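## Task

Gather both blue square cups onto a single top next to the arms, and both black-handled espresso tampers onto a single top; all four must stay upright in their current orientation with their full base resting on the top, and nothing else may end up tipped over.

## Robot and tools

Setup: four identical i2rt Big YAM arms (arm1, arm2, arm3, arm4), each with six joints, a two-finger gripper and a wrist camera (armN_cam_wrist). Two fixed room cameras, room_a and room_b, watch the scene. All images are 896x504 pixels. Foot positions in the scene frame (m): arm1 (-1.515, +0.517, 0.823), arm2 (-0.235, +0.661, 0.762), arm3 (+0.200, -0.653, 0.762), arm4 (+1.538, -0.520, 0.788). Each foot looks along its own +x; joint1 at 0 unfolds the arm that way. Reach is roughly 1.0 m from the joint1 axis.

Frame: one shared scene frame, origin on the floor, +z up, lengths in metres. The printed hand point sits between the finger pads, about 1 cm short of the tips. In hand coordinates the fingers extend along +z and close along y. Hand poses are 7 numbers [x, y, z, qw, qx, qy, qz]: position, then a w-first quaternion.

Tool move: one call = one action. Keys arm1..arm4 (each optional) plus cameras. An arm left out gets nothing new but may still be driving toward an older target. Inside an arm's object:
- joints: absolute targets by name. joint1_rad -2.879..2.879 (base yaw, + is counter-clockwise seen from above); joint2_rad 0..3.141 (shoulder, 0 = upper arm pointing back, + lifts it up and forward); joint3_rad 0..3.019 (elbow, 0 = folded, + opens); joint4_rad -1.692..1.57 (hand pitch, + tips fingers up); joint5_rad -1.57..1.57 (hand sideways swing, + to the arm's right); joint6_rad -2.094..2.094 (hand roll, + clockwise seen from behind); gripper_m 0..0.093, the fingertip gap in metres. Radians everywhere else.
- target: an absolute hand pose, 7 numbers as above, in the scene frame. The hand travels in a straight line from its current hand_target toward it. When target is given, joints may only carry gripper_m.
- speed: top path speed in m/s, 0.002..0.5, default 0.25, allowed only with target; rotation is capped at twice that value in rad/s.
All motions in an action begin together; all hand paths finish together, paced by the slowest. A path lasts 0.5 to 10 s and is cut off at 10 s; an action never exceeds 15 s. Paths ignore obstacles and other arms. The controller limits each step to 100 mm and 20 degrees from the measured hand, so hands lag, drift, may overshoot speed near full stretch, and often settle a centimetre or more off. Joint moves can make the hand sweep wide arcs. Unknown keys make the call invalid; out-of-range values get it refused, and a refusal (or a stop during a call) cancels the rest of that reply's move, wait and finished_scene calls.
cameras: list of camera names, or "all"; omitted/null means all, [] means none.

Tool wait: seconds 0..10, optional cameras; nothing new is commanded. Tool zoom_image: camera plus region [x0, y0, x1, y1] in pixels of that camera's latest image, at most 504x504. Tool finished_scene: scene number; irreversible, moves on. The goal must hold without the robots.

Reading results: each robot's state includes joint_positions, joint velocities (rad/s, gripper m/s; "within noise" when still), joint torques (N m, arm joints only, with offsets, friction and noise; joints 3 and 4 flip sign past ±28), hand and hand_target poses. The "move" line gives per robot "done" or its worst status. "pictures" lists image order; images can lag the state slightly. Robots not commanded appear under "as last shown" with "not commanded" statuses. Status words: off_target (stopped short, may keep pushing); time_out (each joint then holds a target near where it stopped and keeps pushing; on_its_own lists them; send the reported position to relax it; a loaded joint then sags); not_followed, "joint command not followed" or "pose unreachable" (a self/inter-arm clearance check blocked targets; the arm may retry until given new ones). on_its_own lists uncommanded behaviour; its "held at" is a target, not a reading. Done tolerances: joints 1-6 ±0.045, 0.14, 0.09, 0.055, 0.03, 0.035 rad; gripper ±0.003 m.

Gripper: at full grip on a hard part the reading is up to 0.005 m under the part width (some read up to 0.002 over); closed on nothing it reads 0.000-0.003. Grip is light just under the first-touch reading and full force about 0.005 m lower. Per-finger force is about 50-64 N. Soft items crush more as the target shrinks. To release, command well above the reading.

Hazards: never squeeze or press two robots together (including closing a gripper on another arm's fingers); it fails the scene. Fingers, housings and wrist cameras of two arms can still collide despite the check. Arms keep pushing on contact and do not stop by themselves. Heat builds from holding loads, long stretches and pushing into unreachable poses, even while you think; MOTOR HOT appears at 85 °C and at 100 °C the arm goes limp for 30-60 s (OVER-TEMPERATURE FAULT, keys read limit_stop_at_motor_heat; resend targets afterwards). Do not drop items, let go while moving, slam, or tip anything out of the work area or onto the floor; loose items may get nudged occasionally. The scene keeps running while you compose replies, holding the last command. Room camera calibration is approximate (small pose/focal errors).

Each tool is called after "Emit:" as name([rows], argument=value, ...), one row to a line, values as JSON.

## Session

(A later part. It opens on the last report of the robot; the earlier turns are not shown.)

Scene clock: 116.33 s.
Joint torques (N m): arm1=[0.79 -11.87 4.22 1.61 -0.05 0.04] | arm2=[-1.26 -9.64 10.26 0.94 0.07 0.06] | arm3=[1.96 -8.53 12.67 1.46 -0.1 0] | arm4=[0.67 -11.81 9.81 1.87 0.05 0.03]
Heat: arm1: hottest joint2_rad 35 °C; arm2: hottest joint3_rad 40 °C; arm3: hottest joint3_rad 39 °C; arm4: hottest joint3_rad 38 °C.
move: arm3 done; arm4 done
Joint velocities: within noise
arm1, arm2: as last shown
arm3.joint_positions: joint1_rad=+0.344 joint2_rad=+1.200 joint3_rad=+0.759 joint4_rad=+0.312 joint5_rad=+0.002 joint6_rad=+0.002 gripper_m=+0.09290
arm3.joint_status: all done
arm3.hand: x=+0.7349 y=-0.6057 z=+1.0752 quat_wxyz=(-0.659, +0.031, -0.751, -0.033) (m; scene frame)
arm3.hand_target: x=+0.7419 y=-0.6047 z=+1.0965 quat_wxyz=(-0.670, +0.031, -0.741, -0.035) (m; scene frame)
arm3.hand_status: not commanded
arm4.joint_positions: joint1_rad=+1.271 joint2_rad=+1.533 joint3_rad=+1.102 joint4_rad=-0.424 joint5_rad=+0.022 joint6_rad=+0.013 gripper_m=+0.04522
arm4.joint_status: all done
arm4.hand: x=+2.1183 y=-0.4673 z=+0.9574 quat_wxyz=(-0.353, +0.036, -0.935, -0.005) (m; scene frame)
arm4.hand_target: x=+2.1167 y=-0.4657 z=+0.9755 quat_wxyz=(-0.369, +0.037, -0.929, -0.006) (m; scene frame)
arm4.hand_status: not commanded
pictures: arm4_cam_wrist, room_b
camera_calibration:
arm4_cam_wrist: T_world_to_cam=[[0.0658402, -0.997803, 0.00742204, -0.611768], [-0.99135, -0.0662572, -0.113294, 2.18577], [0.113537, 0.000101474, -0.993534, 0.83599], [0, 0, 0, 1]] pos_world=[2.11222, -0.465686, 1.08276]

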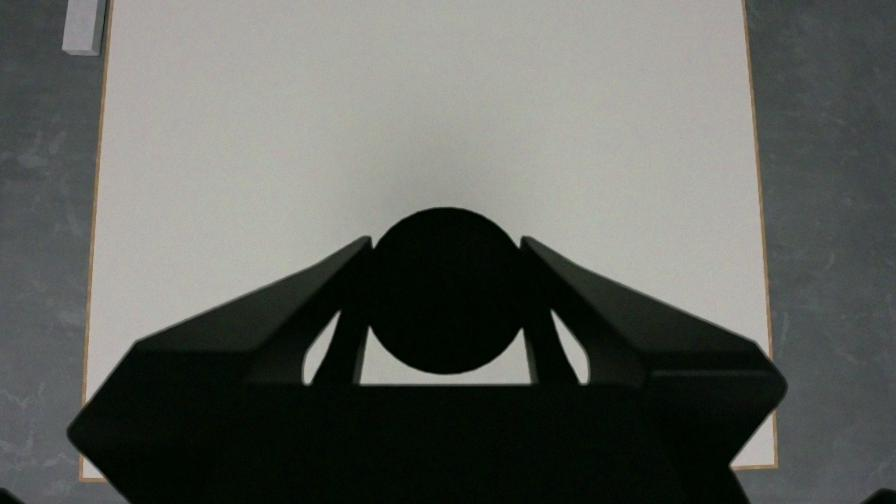

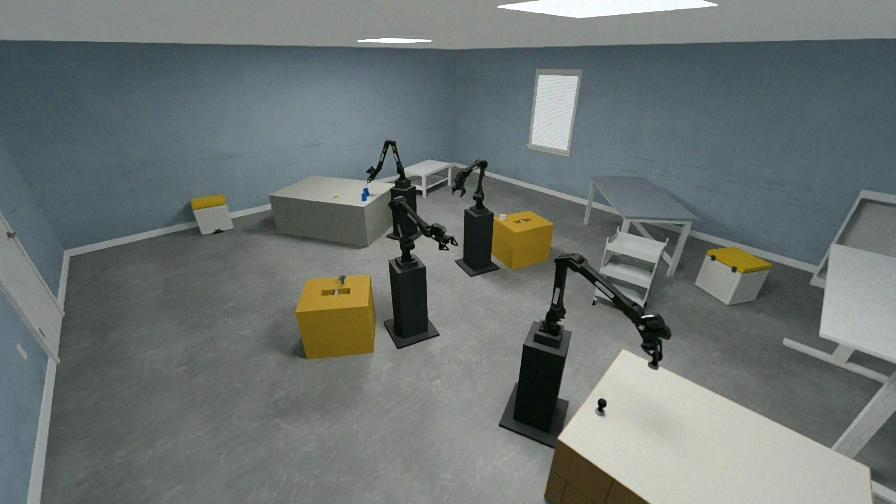

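Emit:
move(arm4={"target":[2.115,-0.466,0.74,-0.369,0.037,-0.929,-0.006],"speed":0.2}, cameras=["arm4_cam_wrist","room_b","room_a"])

Emit:
zoom_image(camera="room_b", region=[560, 320, 700, 440])

Emit:
zoom_image(camera="room_a", region=[60, 290, 200, 400])

Scene clock: 119.23 s.
Joint torques (N m): arm1=[0.44 -12.04 4.08 1.58 -0.1 0.03] | arm2=[-0.62 -9.93 10.3 0.9 0.11 0.05] | arm3=[1.96 -8.53 12.68 1.44 -0.1 0] | arm4=[0.97 -11.69 6.49 3.06 0.09 0.06]
Heat: arm1: hottest joint2_rad 36 °C; arm2: hottest joint3_rad 41 °C; arm3: hottest joint3_rad 39 °C; arm4: hottest joint3_rad 38 °C.
move: arm4 off_target
Joint velocities: within noise
arm1, arm2, arm3: as last shown
arm4.joint_positions: joint1_rad=+1.271 joint2_rad=+1.942 joint3_rad=+0.883 joint4_rad=+0.197 joint5_rad=+0.023 joint6_rad=+0.013 gripper_m=+0.04522
arm4.joint_status: not commanded
arm4.hand: x=+2.1056 y=-0.4704 z=+0.7301 quat_wxyz=(-0.350, +0.036, -0.936, -0.005) (m; scene frame)
arm4.hand_target: x=+2.1146 y=-0.4660 z=+0.7400 quat_wxyz=(-0.369, +0.037, -0.929, -0.006) (m; scene frame)
arm4.hand_status: off_target (0.014 m and 2.4 deg from the pose sent, 0.217 m and 2.0 deg at the start)
pictures: arm4_cam_wrist, room_a, room_b
camera_calibration:
arm4_cam_wrist: T_world_to_cam=[[0.0653729, -0.997828, 0.00815993, -0.611858], [-0.99208, -0.0658709, -0.106947, 2.14442], [0.107252, -0.00110387, -0.994231, 0.624724], [0, 0, 0, 1]] pos_world=[2.10043, -0.468584, 0.855453]

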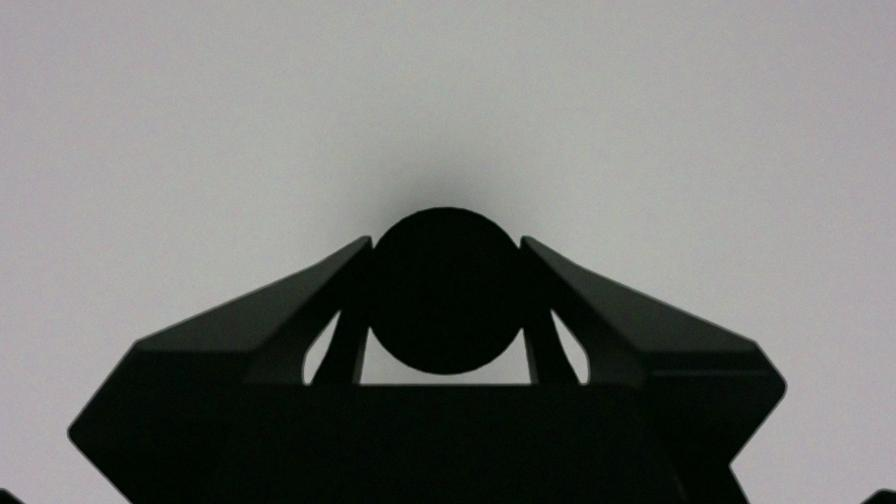

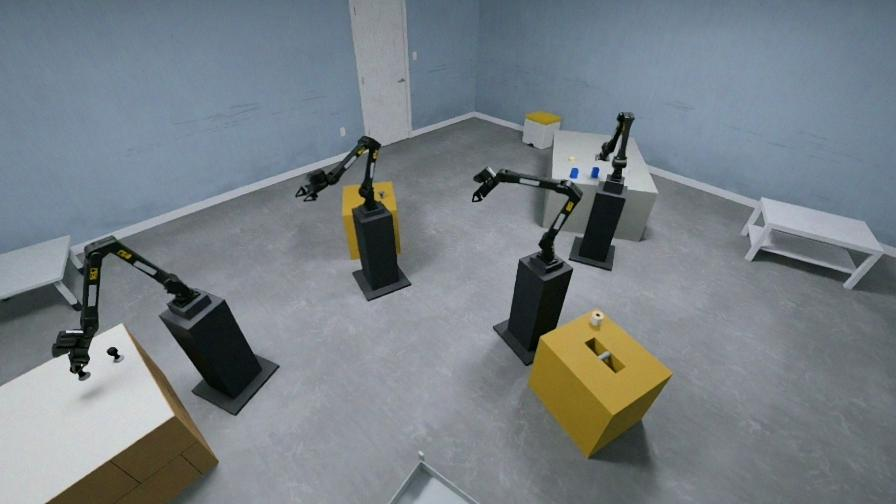

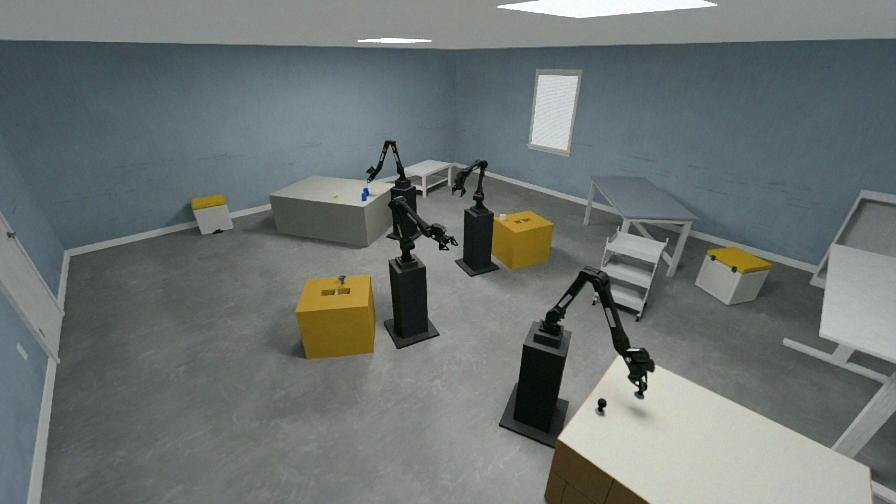

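Scaled by 3.600 from the camera's 896x504 image, which has a finer 1280x720 frame.

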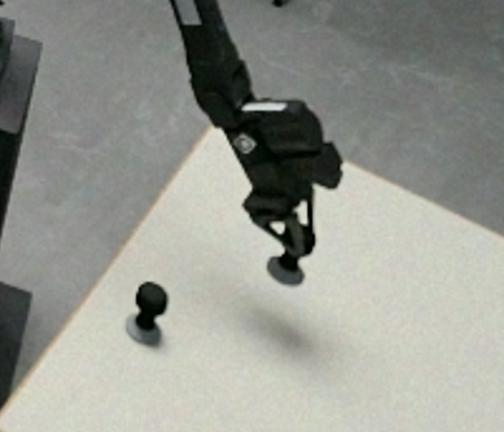

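Scaled by 3.600 from the camera's 896x504 image, which has a finer 1280x720 frame.

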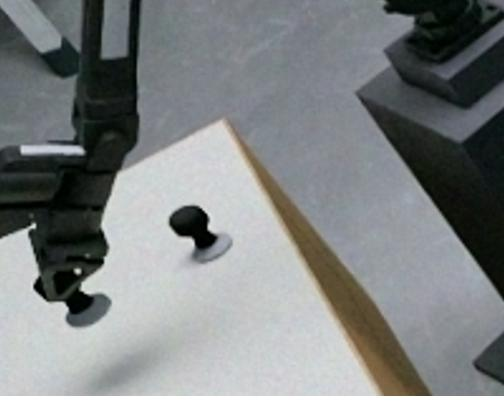

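Emit:
move(arm4={"target":[2.115,-0.466,0.645,-0.369,0.037,-0.929,-0.006],"speed":0.12}, cameras=["arm4_cam_wrist","room_b","room_a"])

Emit:
zoom_image(camera="room_b", region=[580, 360, 680, 440])

Emit:
zoom_image(camera="room_a", region=[60, 320, 160, 400])

Scene clock: 121.63 s.
Joint torques (N m): arm1=[0.73 -12.4 4.18 1.78 -0.09 0.06] | arm2=[-1.03 -9.05 10.17 1.03 0.06 0.03] | arm3=[1.96 -8.47 12.68 1.47 -0.1 0] | arm4=[1.2 -11.87 6.8 2.95 0.09 0.07]
Heat: arm1: hottest joint2_rad 36 °C; arm2: hottest joint3_rad 41 °C; arm3: hottest joint3_rad 39 °C; arm4: hottest joint3_rad 37 °C.
move: arm4 off_target
Joint velocities: within noise
arm1, arm2, arm3: as last shown
arm4.joint_positions: joint1_rad=+1.271 joint2_rad=+2.190 joint3_rad=+0.883 joint4_rad=+0.420 joint5_rad=+0.024 joint6_rad=+0.013 gripper_m=+0.04522
arm4.joint_status: not commanded
arm4.hand: x=+2.0884 y=-0.4730 z=+0.6309 quat_wxyz=(-0.338, +0.036, -0.941, -0.003) (m; scene frame)
arm4.hand_target: x=+2.1137 y=-0.4661 z=+0.6460 quat_wxyz=(-0.369, +0.037, -0.929, -0.006) (m; scene frame)
arm4.hand_status: off_target (0.031 m and 3.8 deg from the pose sent, 0.086 m and 2.4 deg at the start)
pictures: arm4_cam_wrist, room_a, room_b
camera_calibration:
arm4_cam_wrist: T_world_to_cam=[[0.0646261, -0.997861, 0.0098615, -0.612058], [-0.994502, -0.0652183, -0.0819233, 2.10606], [0.0823912, -0.0045129, -0.99659, 0.579629], [0, 0, 0, 1]] pos_world=[2.08628, -0.47078, 0.756223]

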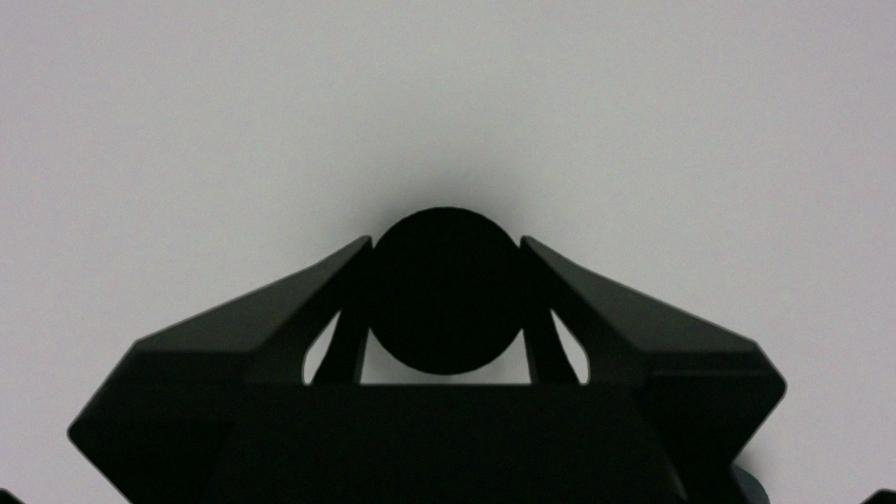

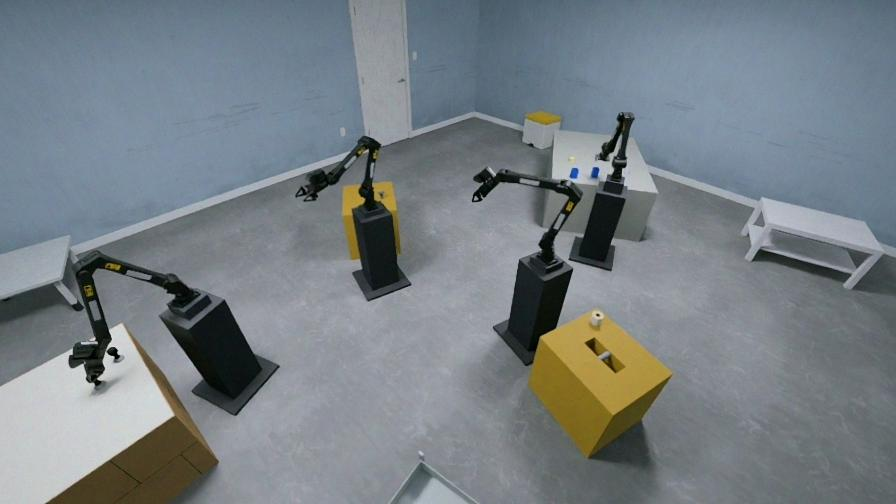

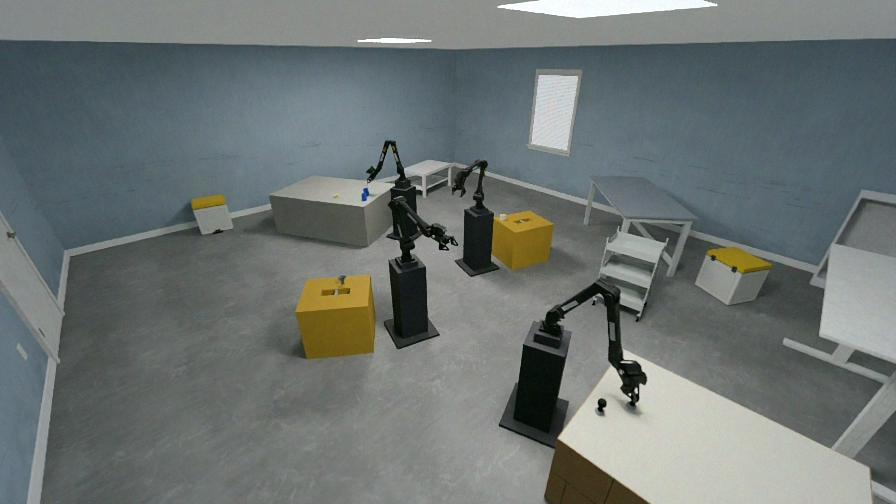

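Scaled by 5.040 from the camera's 896x504 image, which has a finer 1280x720 frame.

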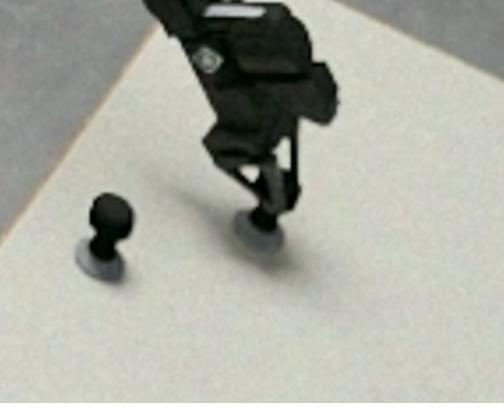

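Scaled by 5.040 from the camera's 896x504 image, which has a finer 1280x720 frame.

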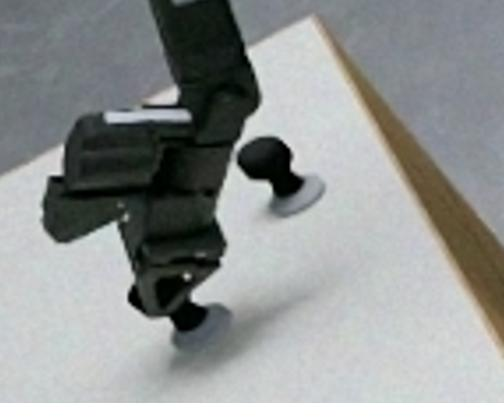

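Emit:
move(arm4={"target":[2.113,-0.466,0.625,-0.369,0.037,-0.929,-0.006],"speed":0.06}, cameras=["arm4_cam_wrist","room_b","room_a"])

Emit:
zoom_image(camera="room_b", region=[580, 360, 680, 440])

Emit:
zoom_image(camera="room_a", region=[60, 320, 160, 400])

Scene clock: 125.43 s.
Joint torques (N m): arm1=[-0.15 -10.93 3.89 1.62 -0.05 0.02] | arm2=[-0.97 -9.35 10.33 0.96 0.1 0.05] | arm3=[1.9 -8.53 12.67 1.46 -0.1 0] | arm4=[1.14 -11.52 6.75 2.92 0.1 0.07]
Heat: arm1: hottest joint2_rad 36 °C; arm2: hottest joint3_rad 41 °C; arm3: hottest joint3_rad 40 °C; arm4: hottest joint3_rad 37 °C.
move: arm4 off_target
Joint velocities: within noise
arm1, arm3: as last shown
arm2.joint_positions: joint1_rad=+2.145 joint2_rad=+1.264 joint3_rad=+1.232 joint4_rad=-0.865 joint5_rad=+0.042 joint6_rad=+0.026 gripper_m=+0.09292
arm2.joint_status: not commanded
arm2.hand: x=-0.0855 y=+0.1710 z=+1.0621 quat_wxyz=(+0.254, +0.572, +0.753, -0.201) (m; scene frame)
arm2.hand_target: x=-0.0899 y=+0.1701 z=+1.0701 quat_wxyz=(+0.257, +0.574, +0.750, -0.204) (m; scene frame)
arm2.hand_status: not commanded
arm4.joint_positions: joint1_rad=+1.271 joint2_rad=+2.239 joint3_rad=+0.888 joint4_rad=+0.465 joint5_rad=+0.025 joint6_rad=+0.013 gripper_m=+0.04522
arm4.joint_status: not commanded
arm4.hand: x=+2.0850 y=-0.4735 z=+0.6131 quat_wxyz=(-0.338, +0.036, -0.940, -0.003) (m; scene frame)
arm4.hand_target: x=+2.1116 y=-0.4660 z=+0.6261 quat_wxyz=(-0.369, +0.037, -0.929, -0.006) (m; scene frame)
arm4.hand_status: off_target (0.031 m and 3.8 deg from the pose sent, 0.026 m and 3.8 deg at the start)
pictures: arm4_cam_wrist, room_a, room_b
camera_calibration:
arm4_cam_wrist: T_world_to_cam=[[0.064415, -0.997872, 0.0100749, -0.611886], [-0.994482, -0.0650273, -0.0823184, 2.10153], [0.0827984, -0.00471678, -0.996555, 0.561298], [0, 0, 0, 1]] pos_world=[2.08288, -0.47128, 0.738524]

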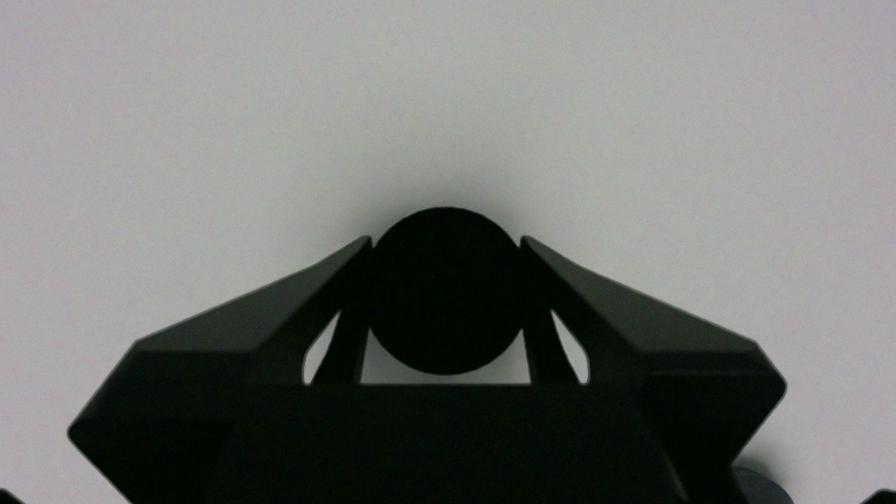

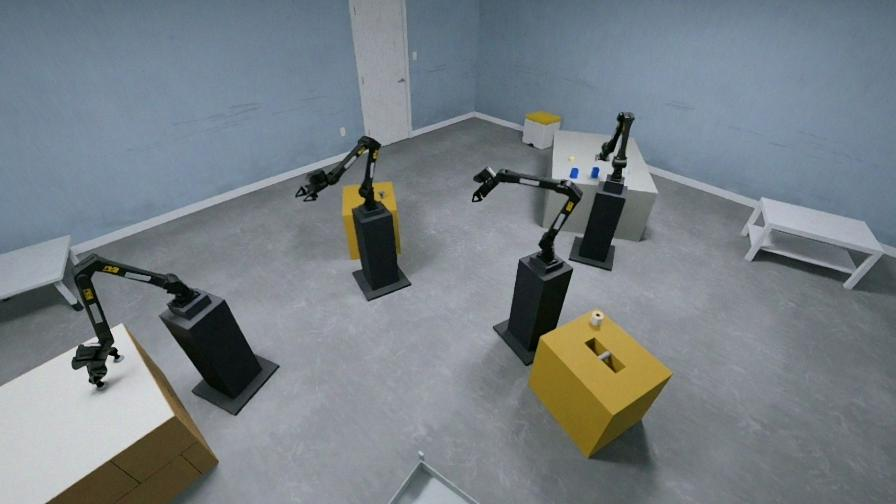

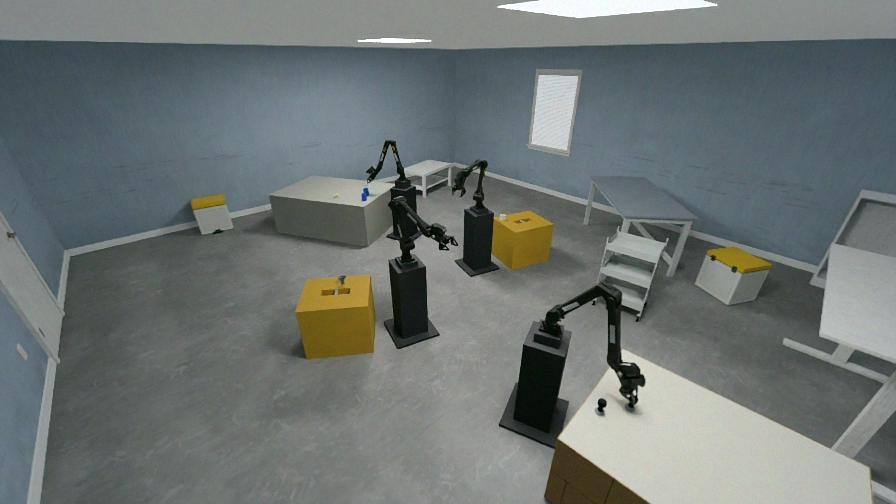

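Scaled by 5.040 from the camera's 896x504 image, which has a finer 1280x720 frame.

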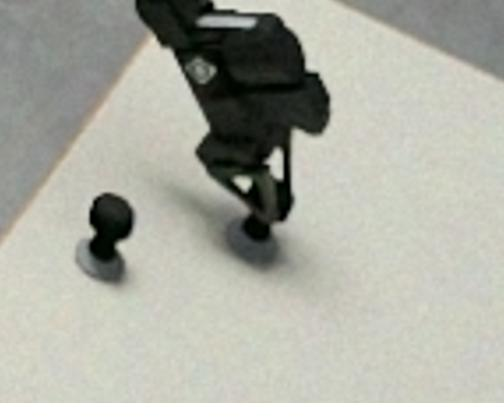

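Scaled by 5.040 from the camera's 896x504 image, which has a finer 1280x720 frame.

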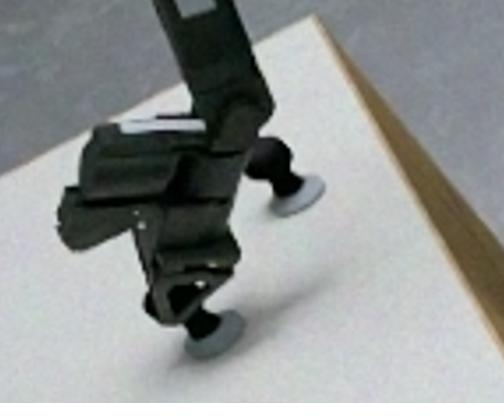

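Emit:
move(arm4={"target":[2.113,-0.466,0.612,-0.369,0.037,-0.929,-0.006],"speed":0.05}, cameras=["arm4_cam_wrist","room_b","room_a"])

Emit:
zoom_image(camera="room_b", region=[580, 360, 680, 440])

Emit:
zoom_image(camera="room_a", region=[60, 320, 160, 400])

Scene clock: 126.90 s.
Joint torques (N m): arm1=[0.26 -12.45 4.1 1.54 -0.06 -0.01] | arm2=[-0.67 -9.29 10.36 0.99 0.08 0.02] | arm3=[1.96 -8.53 12.67 1.46 -0.09 0] | arm4=[1.2 -10.34 6.83 2.67 0.1 0.06]
Heat: arm1: hottest joint2_rad 36 °C; arm2: hottest joint3_rad 41 °C; arm3: hottest joint3_rad 40 °C; arm4: hottest joint3_rad 37 °C.
move: arm4 off_target
Joint velocities: within noise
arm1, arm2, arm3: as last shown
arm4.joint_positions: joint1_rad=+1.271 joint2_rad=+2.258 joint3_rad=+0.901 joint4_rad=+0.495 joint5_rad=+0.025 joint6_rad=+0.013 gripper_m=+0.04522
arm4.joint_status: not commanded
arm4.hand: x=+2.0921 y=-0.4728 z=+0.6110 quat_wxyz=(-0.349, +0.036, -0.936, -0.004) (m; scene frame)
arm4.hand_target: x=+2.1119 y=-0.4660 z=+0.6128 quat_wxyz=(-0.369, +0.037, -0.929, -0.006) (m; scene frame)
arm4.hand_status: off_target (0.022 m and 2.4 deg from the pose sent, 0.029 m and 3.8 deg at the start)
pictures: arm4_cam_wrist, room_a, room_b
camera_calibration:
arm4_cam_wrist: T_world_to_cam=[[0.0643658, -0.997883, 0.00932421, -0.61108], [-0.99222, -0.0649928, -0.10619, 2.11829], [0.106571, -0.00241665, -0.994302, 0.508611], [0, 0, 0, 1]] pos_world=[2.08694, -0.470883, 0.736352]

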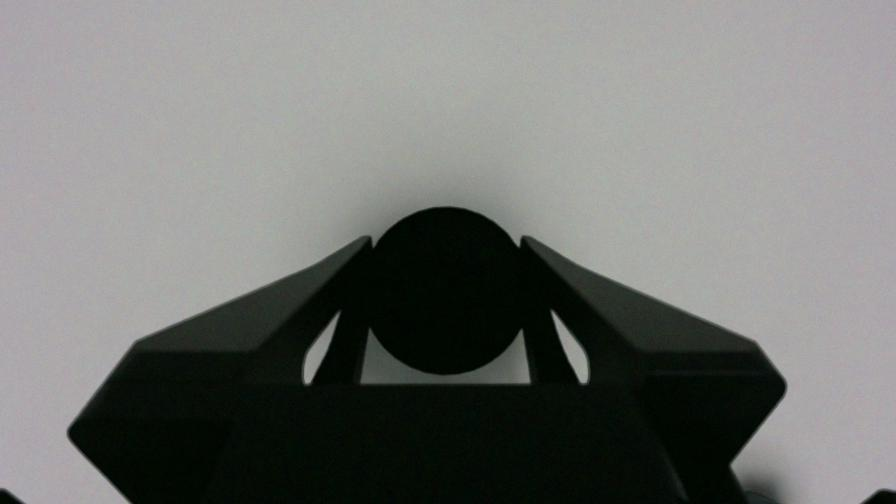

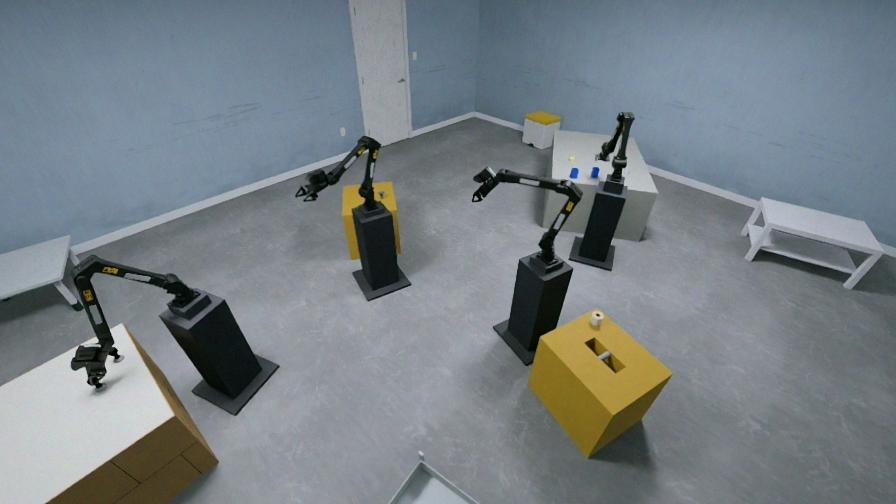

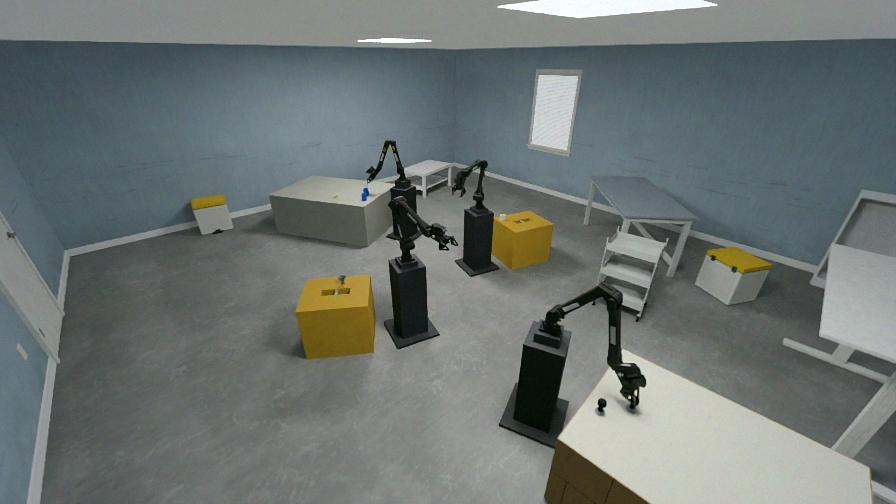

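Scaled by 5.040 from the camera's 896x504 image, which has a finer 1280x720 frame.

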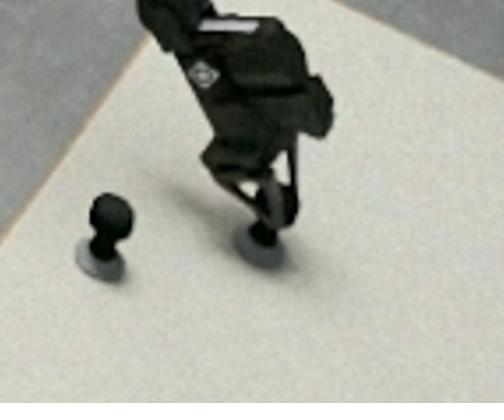

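Scaled by 5.040 from the camera's 896x504 image, which has a finer 1280x720 frame.

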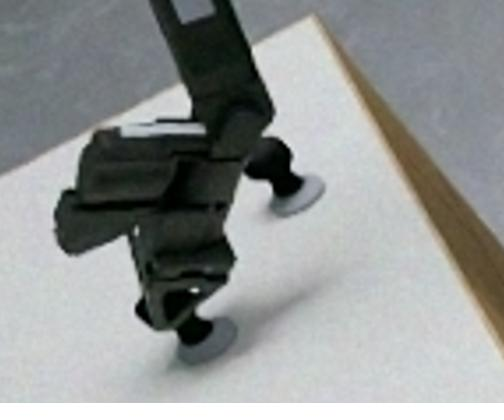

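Emit:
move(arm4={"target":[2.108,-0.466,0.598,-0.350,0.037,-0.936,-0.006],"speed":0.05}, cameras=["arm4_cam_wrist","room_b","room_a"])

Emit:
zoom_image(camera="room_b", region=[580, 360, 680, 440])

Emit:
zoom_image(camera="room_a", region=[60, 320, 160, 400])

Scene clock: 128.27 s.
Joint torques (N m): arm1=[-0.32 -11.05 4.25 1.61 -0.13 0.06] | arm2=[-0.79 -9.82 10.21 0.96 0.09 0.05] | arm3=[1.96 -8.47 12.67 1.46 -0.1 0] | arm4=[1.26 -8.94 7.54 1.39 0.04 0.09]
Heat: arm1: hottest joint2_rad 36 °C; arm2: hottest joint3_rad 41 °C; arm3: hottest joint3_rad 40 °C; arm4: hottest joint3_rad 36 °C.
move: arm4 off_target
Joint velocities: within noise
arm1, arm2, arm3: as last shown
arm4.joint_positions: joint1_rad=+1.271 joint2_rad=+2.260 joint3_rad=+0.905 joint4_rad=+0.493 joint5_rad=+0.025 joint6_rad=+0.013 gripper_m=+0.04522
arm4.joint_status: not commanded
arm4.hand: x=+2.0933 y=-0.4727 z=+0.6105 quat_wxyz=(-0.349, +0.036, -0.936, -0.004) (m; scene frame)
arm4.hand_target: x=+2.1068 y=-0.4661 z=+0.5988 quat_wxyz=(-0.350, +0.037, -0.936, -0.006) (m; scene frame)
arm4.hand_status: off_target (0.020 m and 0.3 deg from the pose sent, 0.022 m and 0.3 deg at the start)
pictures: arm4_cam_wrist, room_a, room_b
camera_calibration:
arm4_cam_wrist: T_world_to_cam=[[0.0643535, -0.997883, 0.0093979, -0.611086], [-0.992263, -0.0649873, -0.105789, 2.11932], [0.106175, -0.00251733, -0.994344, 0.508686], [0, 0, 0, 1]] pos_world=[2.08824, -0.470783, 0.735751]

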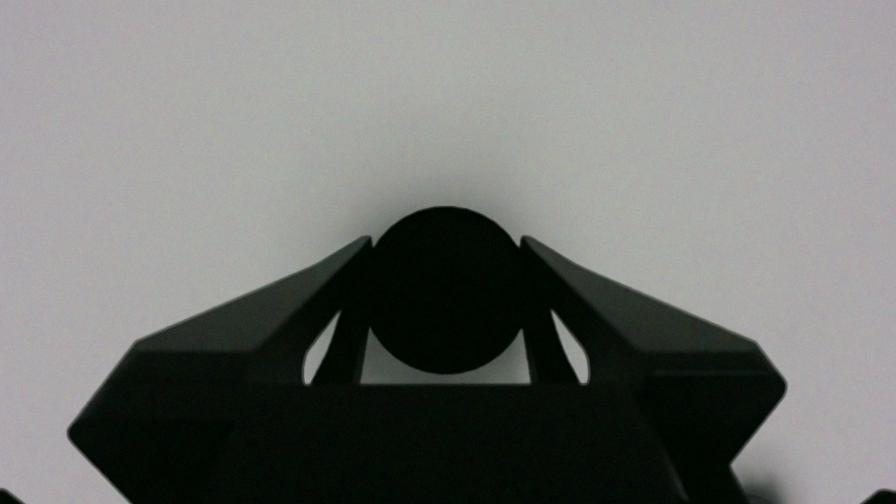

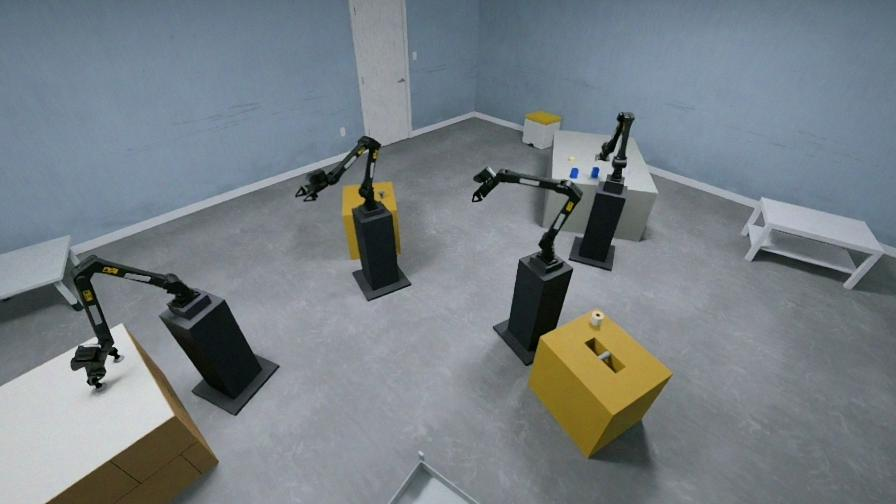

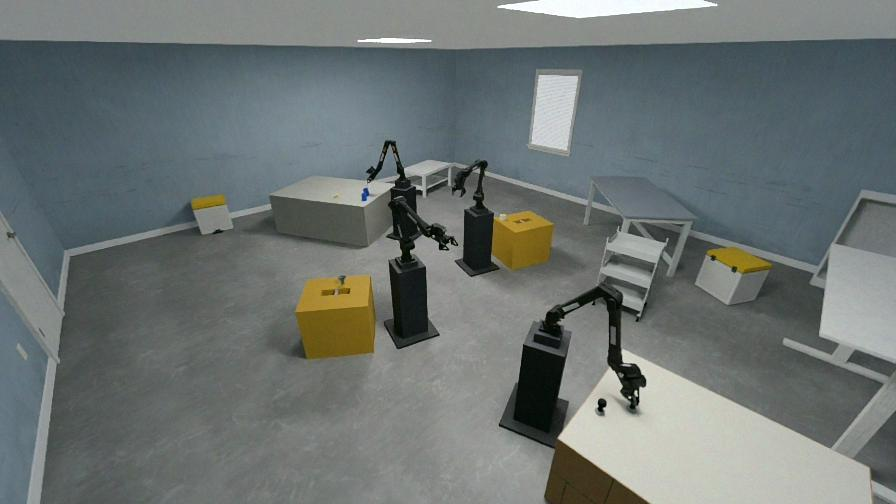

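Scaled by 5.040 from the camera's 896x504 image, which has a finer 1280x720 frame.

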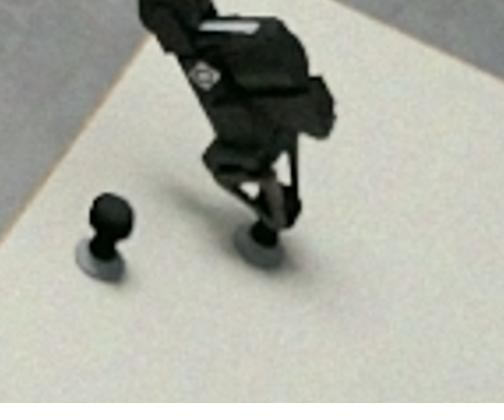

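Scaled by 5.040 from the camera's 896x504 image, which has a finer 1280x720 frame.

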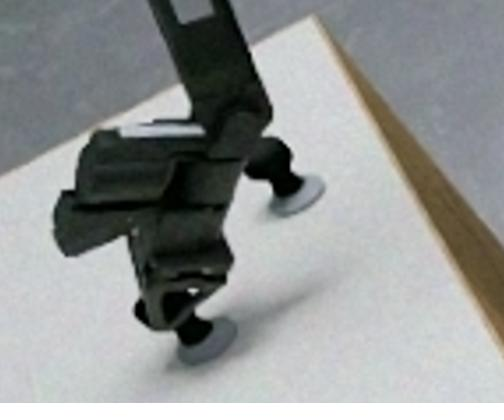

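Emit:
move(arm4={"joints":{"gripper_m":0.093}}, cameras=["arm4_cam_wrist"])

Emit:
move(arm4={"target":[2.02,-0.478,0.71,-0.350,0.037,-0.936,-0.006],"speed":0.15}, cameras=["arm4_cam_wrist","room_a","room_b"])

Emit:
zoom_image(camera="room_b", region=[560, 340, 700, 440])

Emit:
zoom_image(camera="room_b", region=[320, 150, 420, 230])

Scene clock: 129.70 s.
Joint torques (N m): arm1=[-0.67 -11.22 4 1.46 -0.06 0.05] | arm2=[-0.79 -9.99 10.43 0.98 0.06 0.03] | arm3=[1.96 -8.53 12.68 1.46 -0.1 0] | arm4=[1.08 -10.58 5.65 1.44 0.04 0.09]
Heat: arm1: hottest joint2_rad 36 °C; arm2: hottest joint3_rad 41 °C; arm3: hottest joint3_rad 40 °C; arm4: hottest joint3_rad 36 °C.
move: arm4 done
Joint velocities: within noise
arm1, arm2, arm3: as last shown
arm4.joint_positions: joint1_rad=+1.271 joint2_rad=+2.280 joint3_rad=+0.930 joint4_rad=+0.492 joint5_rad=+0.025 joint6_rad=+0.013 gripper_m=+0.09281
arm4.joint_status: all done
arm4.hand: x=+2.1012 y=-0.4720 z=+0.6061 quat_wxyz=(-0.352, +0.036, -0.935, -0.004) (m; scene frame)
arm4.hand_target: x=+2.1069 y=-0.4661 z=+0.5989 quat_wxyz=(-0.350, +0.037, -0.936, -0.006) (m; scene frame)
arm4.hand_status: not commanded
pictures: arm4_cam_wrist
camera_calibration:
arm4_cam_wrist: T_world_to_cam=[[0.0643511, -0.997885, 0.00924376, -0.610693], [-0.991682, -0.0649804, -0.111103, 2.12871], [0.111468, -0.00201729, -0.993766, 0.492276], [0, 0, 0, 1]] pos_world=[2.09543, -0.470084, 0.731357]

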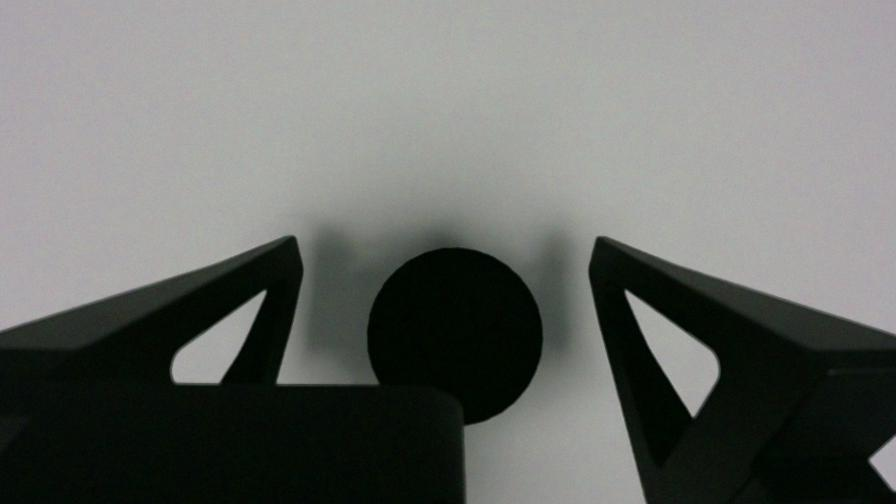

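Scene clock: 131.47 s.
Joint torques (N m): arm1=[-0.62 -12.16 4.15 1.57 -0.07 0.07] | arm2=[-0.56 -9.76 10.37 0.95 0.03 0.03] | arm3=[1.96 -8.53 12.67 1.46 -0.1 0] | arm4=[0.32 -10.34 3.54 1.4 -0.08 0.02]
Heat: arm1: hottest joint2_rad 36 °C; arm2: hottest joint3_rad 42 °C; arm3: hottest joint3_rad 40 °C; arm4: hottest joint3_rad 36 °C.
move: arm4 done
Joint velocities: within noise
arm1.joint_positions: joint1_rad=+1.908 joint2_rad=+1.780 joint3_rad=+0.609 joint4_rad=+0.351 joint5_rad=-0.001 joint6_rad=-0.012 gripper_m=+0.09294
arm1.joint_status: not commanded
arm1.hand: x=-1.8882 y=+0.2088 z=+0.7811 quat_wxyz=(+0.122, +0.872, +0.321, -0.349) (m; scene frame)
arm1.hand_target: x=-1.8850 y=+0.2101 z=+0.7799 quat_wxyz=(+0.123, +0.875, +0.318, -0.343) (m; scene frame)
arm1.hand_status: not commanded
arm2, arm3: as last shown
arm4.joint_positions: joint1_rad=+1.271 joint2_rad=+1.908 joint3_rad=+0.644 joint4_rad=+0.402 joint5_rad=+0.022 joint6_rad=+0.013 gripper_m=+0.09290
arm4.joint_status: not commanded
arm4.hand: x=+2.0230 y=-0.4783 z=+0.7051 quat_wxyz=(-0.349, +0.036, -0.936, -0.005) (m; scene frame)
arm4.hand_target: x=+2.0199 y=-0.4781 z=+0.7098 quat_wxyz=(-0.350, +0.037, -0.936, -0.006) (m; scene frame)
arm4.hand_status: done (0.006 m and 0.2 deg from the pose sent, 0.132 m and 0.3 deg at the start)
pictures: arm4_cam_wrist, room_a, room_b
camera_calibration:
arm4_cam_wrist: T_world_to_cam=[[0.0660564, -0.997789, 0.00728936, -0.614876], [-0.992089, -0.0664571, -0.1065, 2.05864], [0.106749, -0.000196691, -0.994286, 0.610211], [0, 0, 0, 1]] pos_world=[2.01783, -0.476585, 0.830452]

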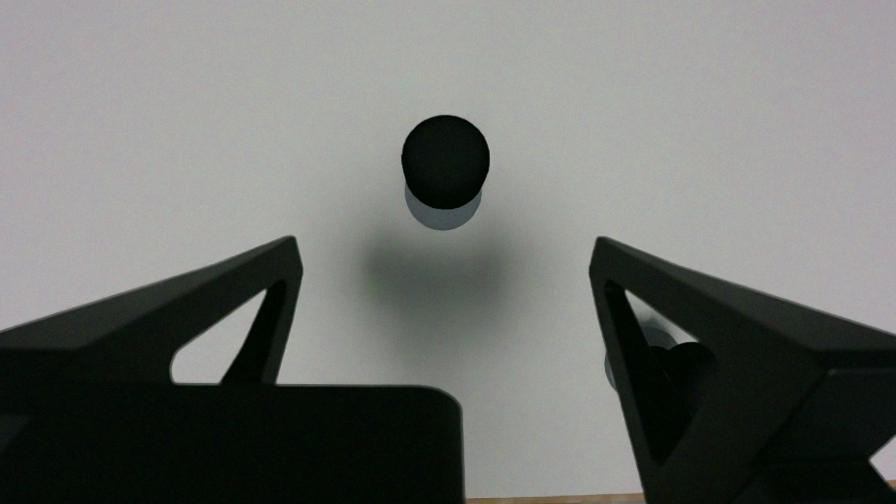

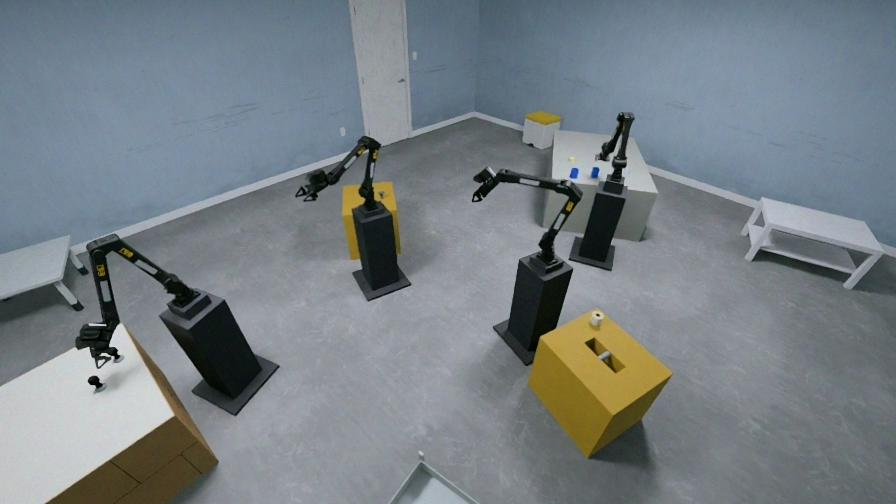

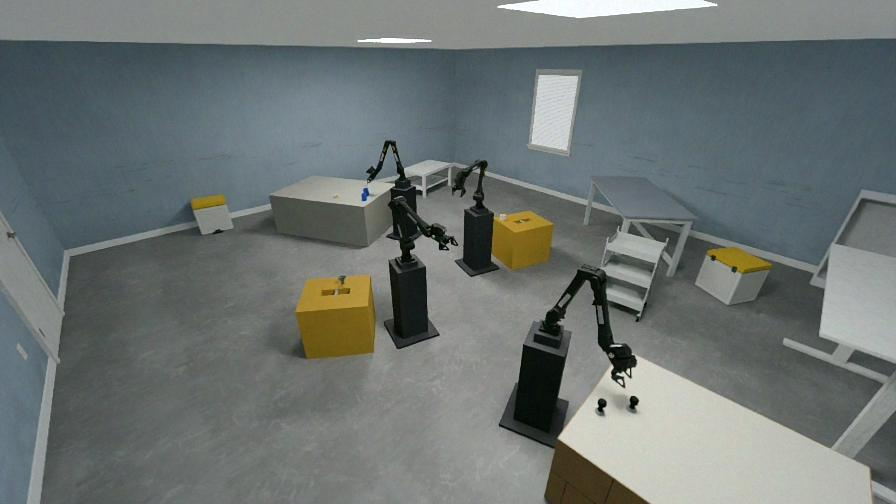

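Scaled by 3.600 from the camera's 896x504 image, which has a finer 1280x720 frame.

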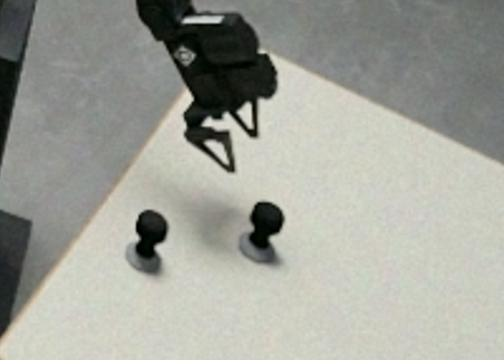

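Scaled by 5.040 from the camera's 896x504 image, which has a finer 1280x720 frame.

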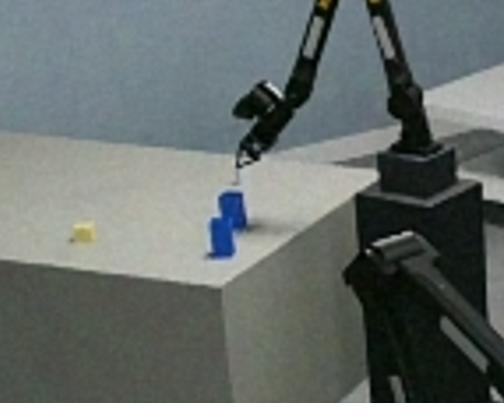

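Emit:
finished_scene(scene=2)

The scene is finished: the task was done.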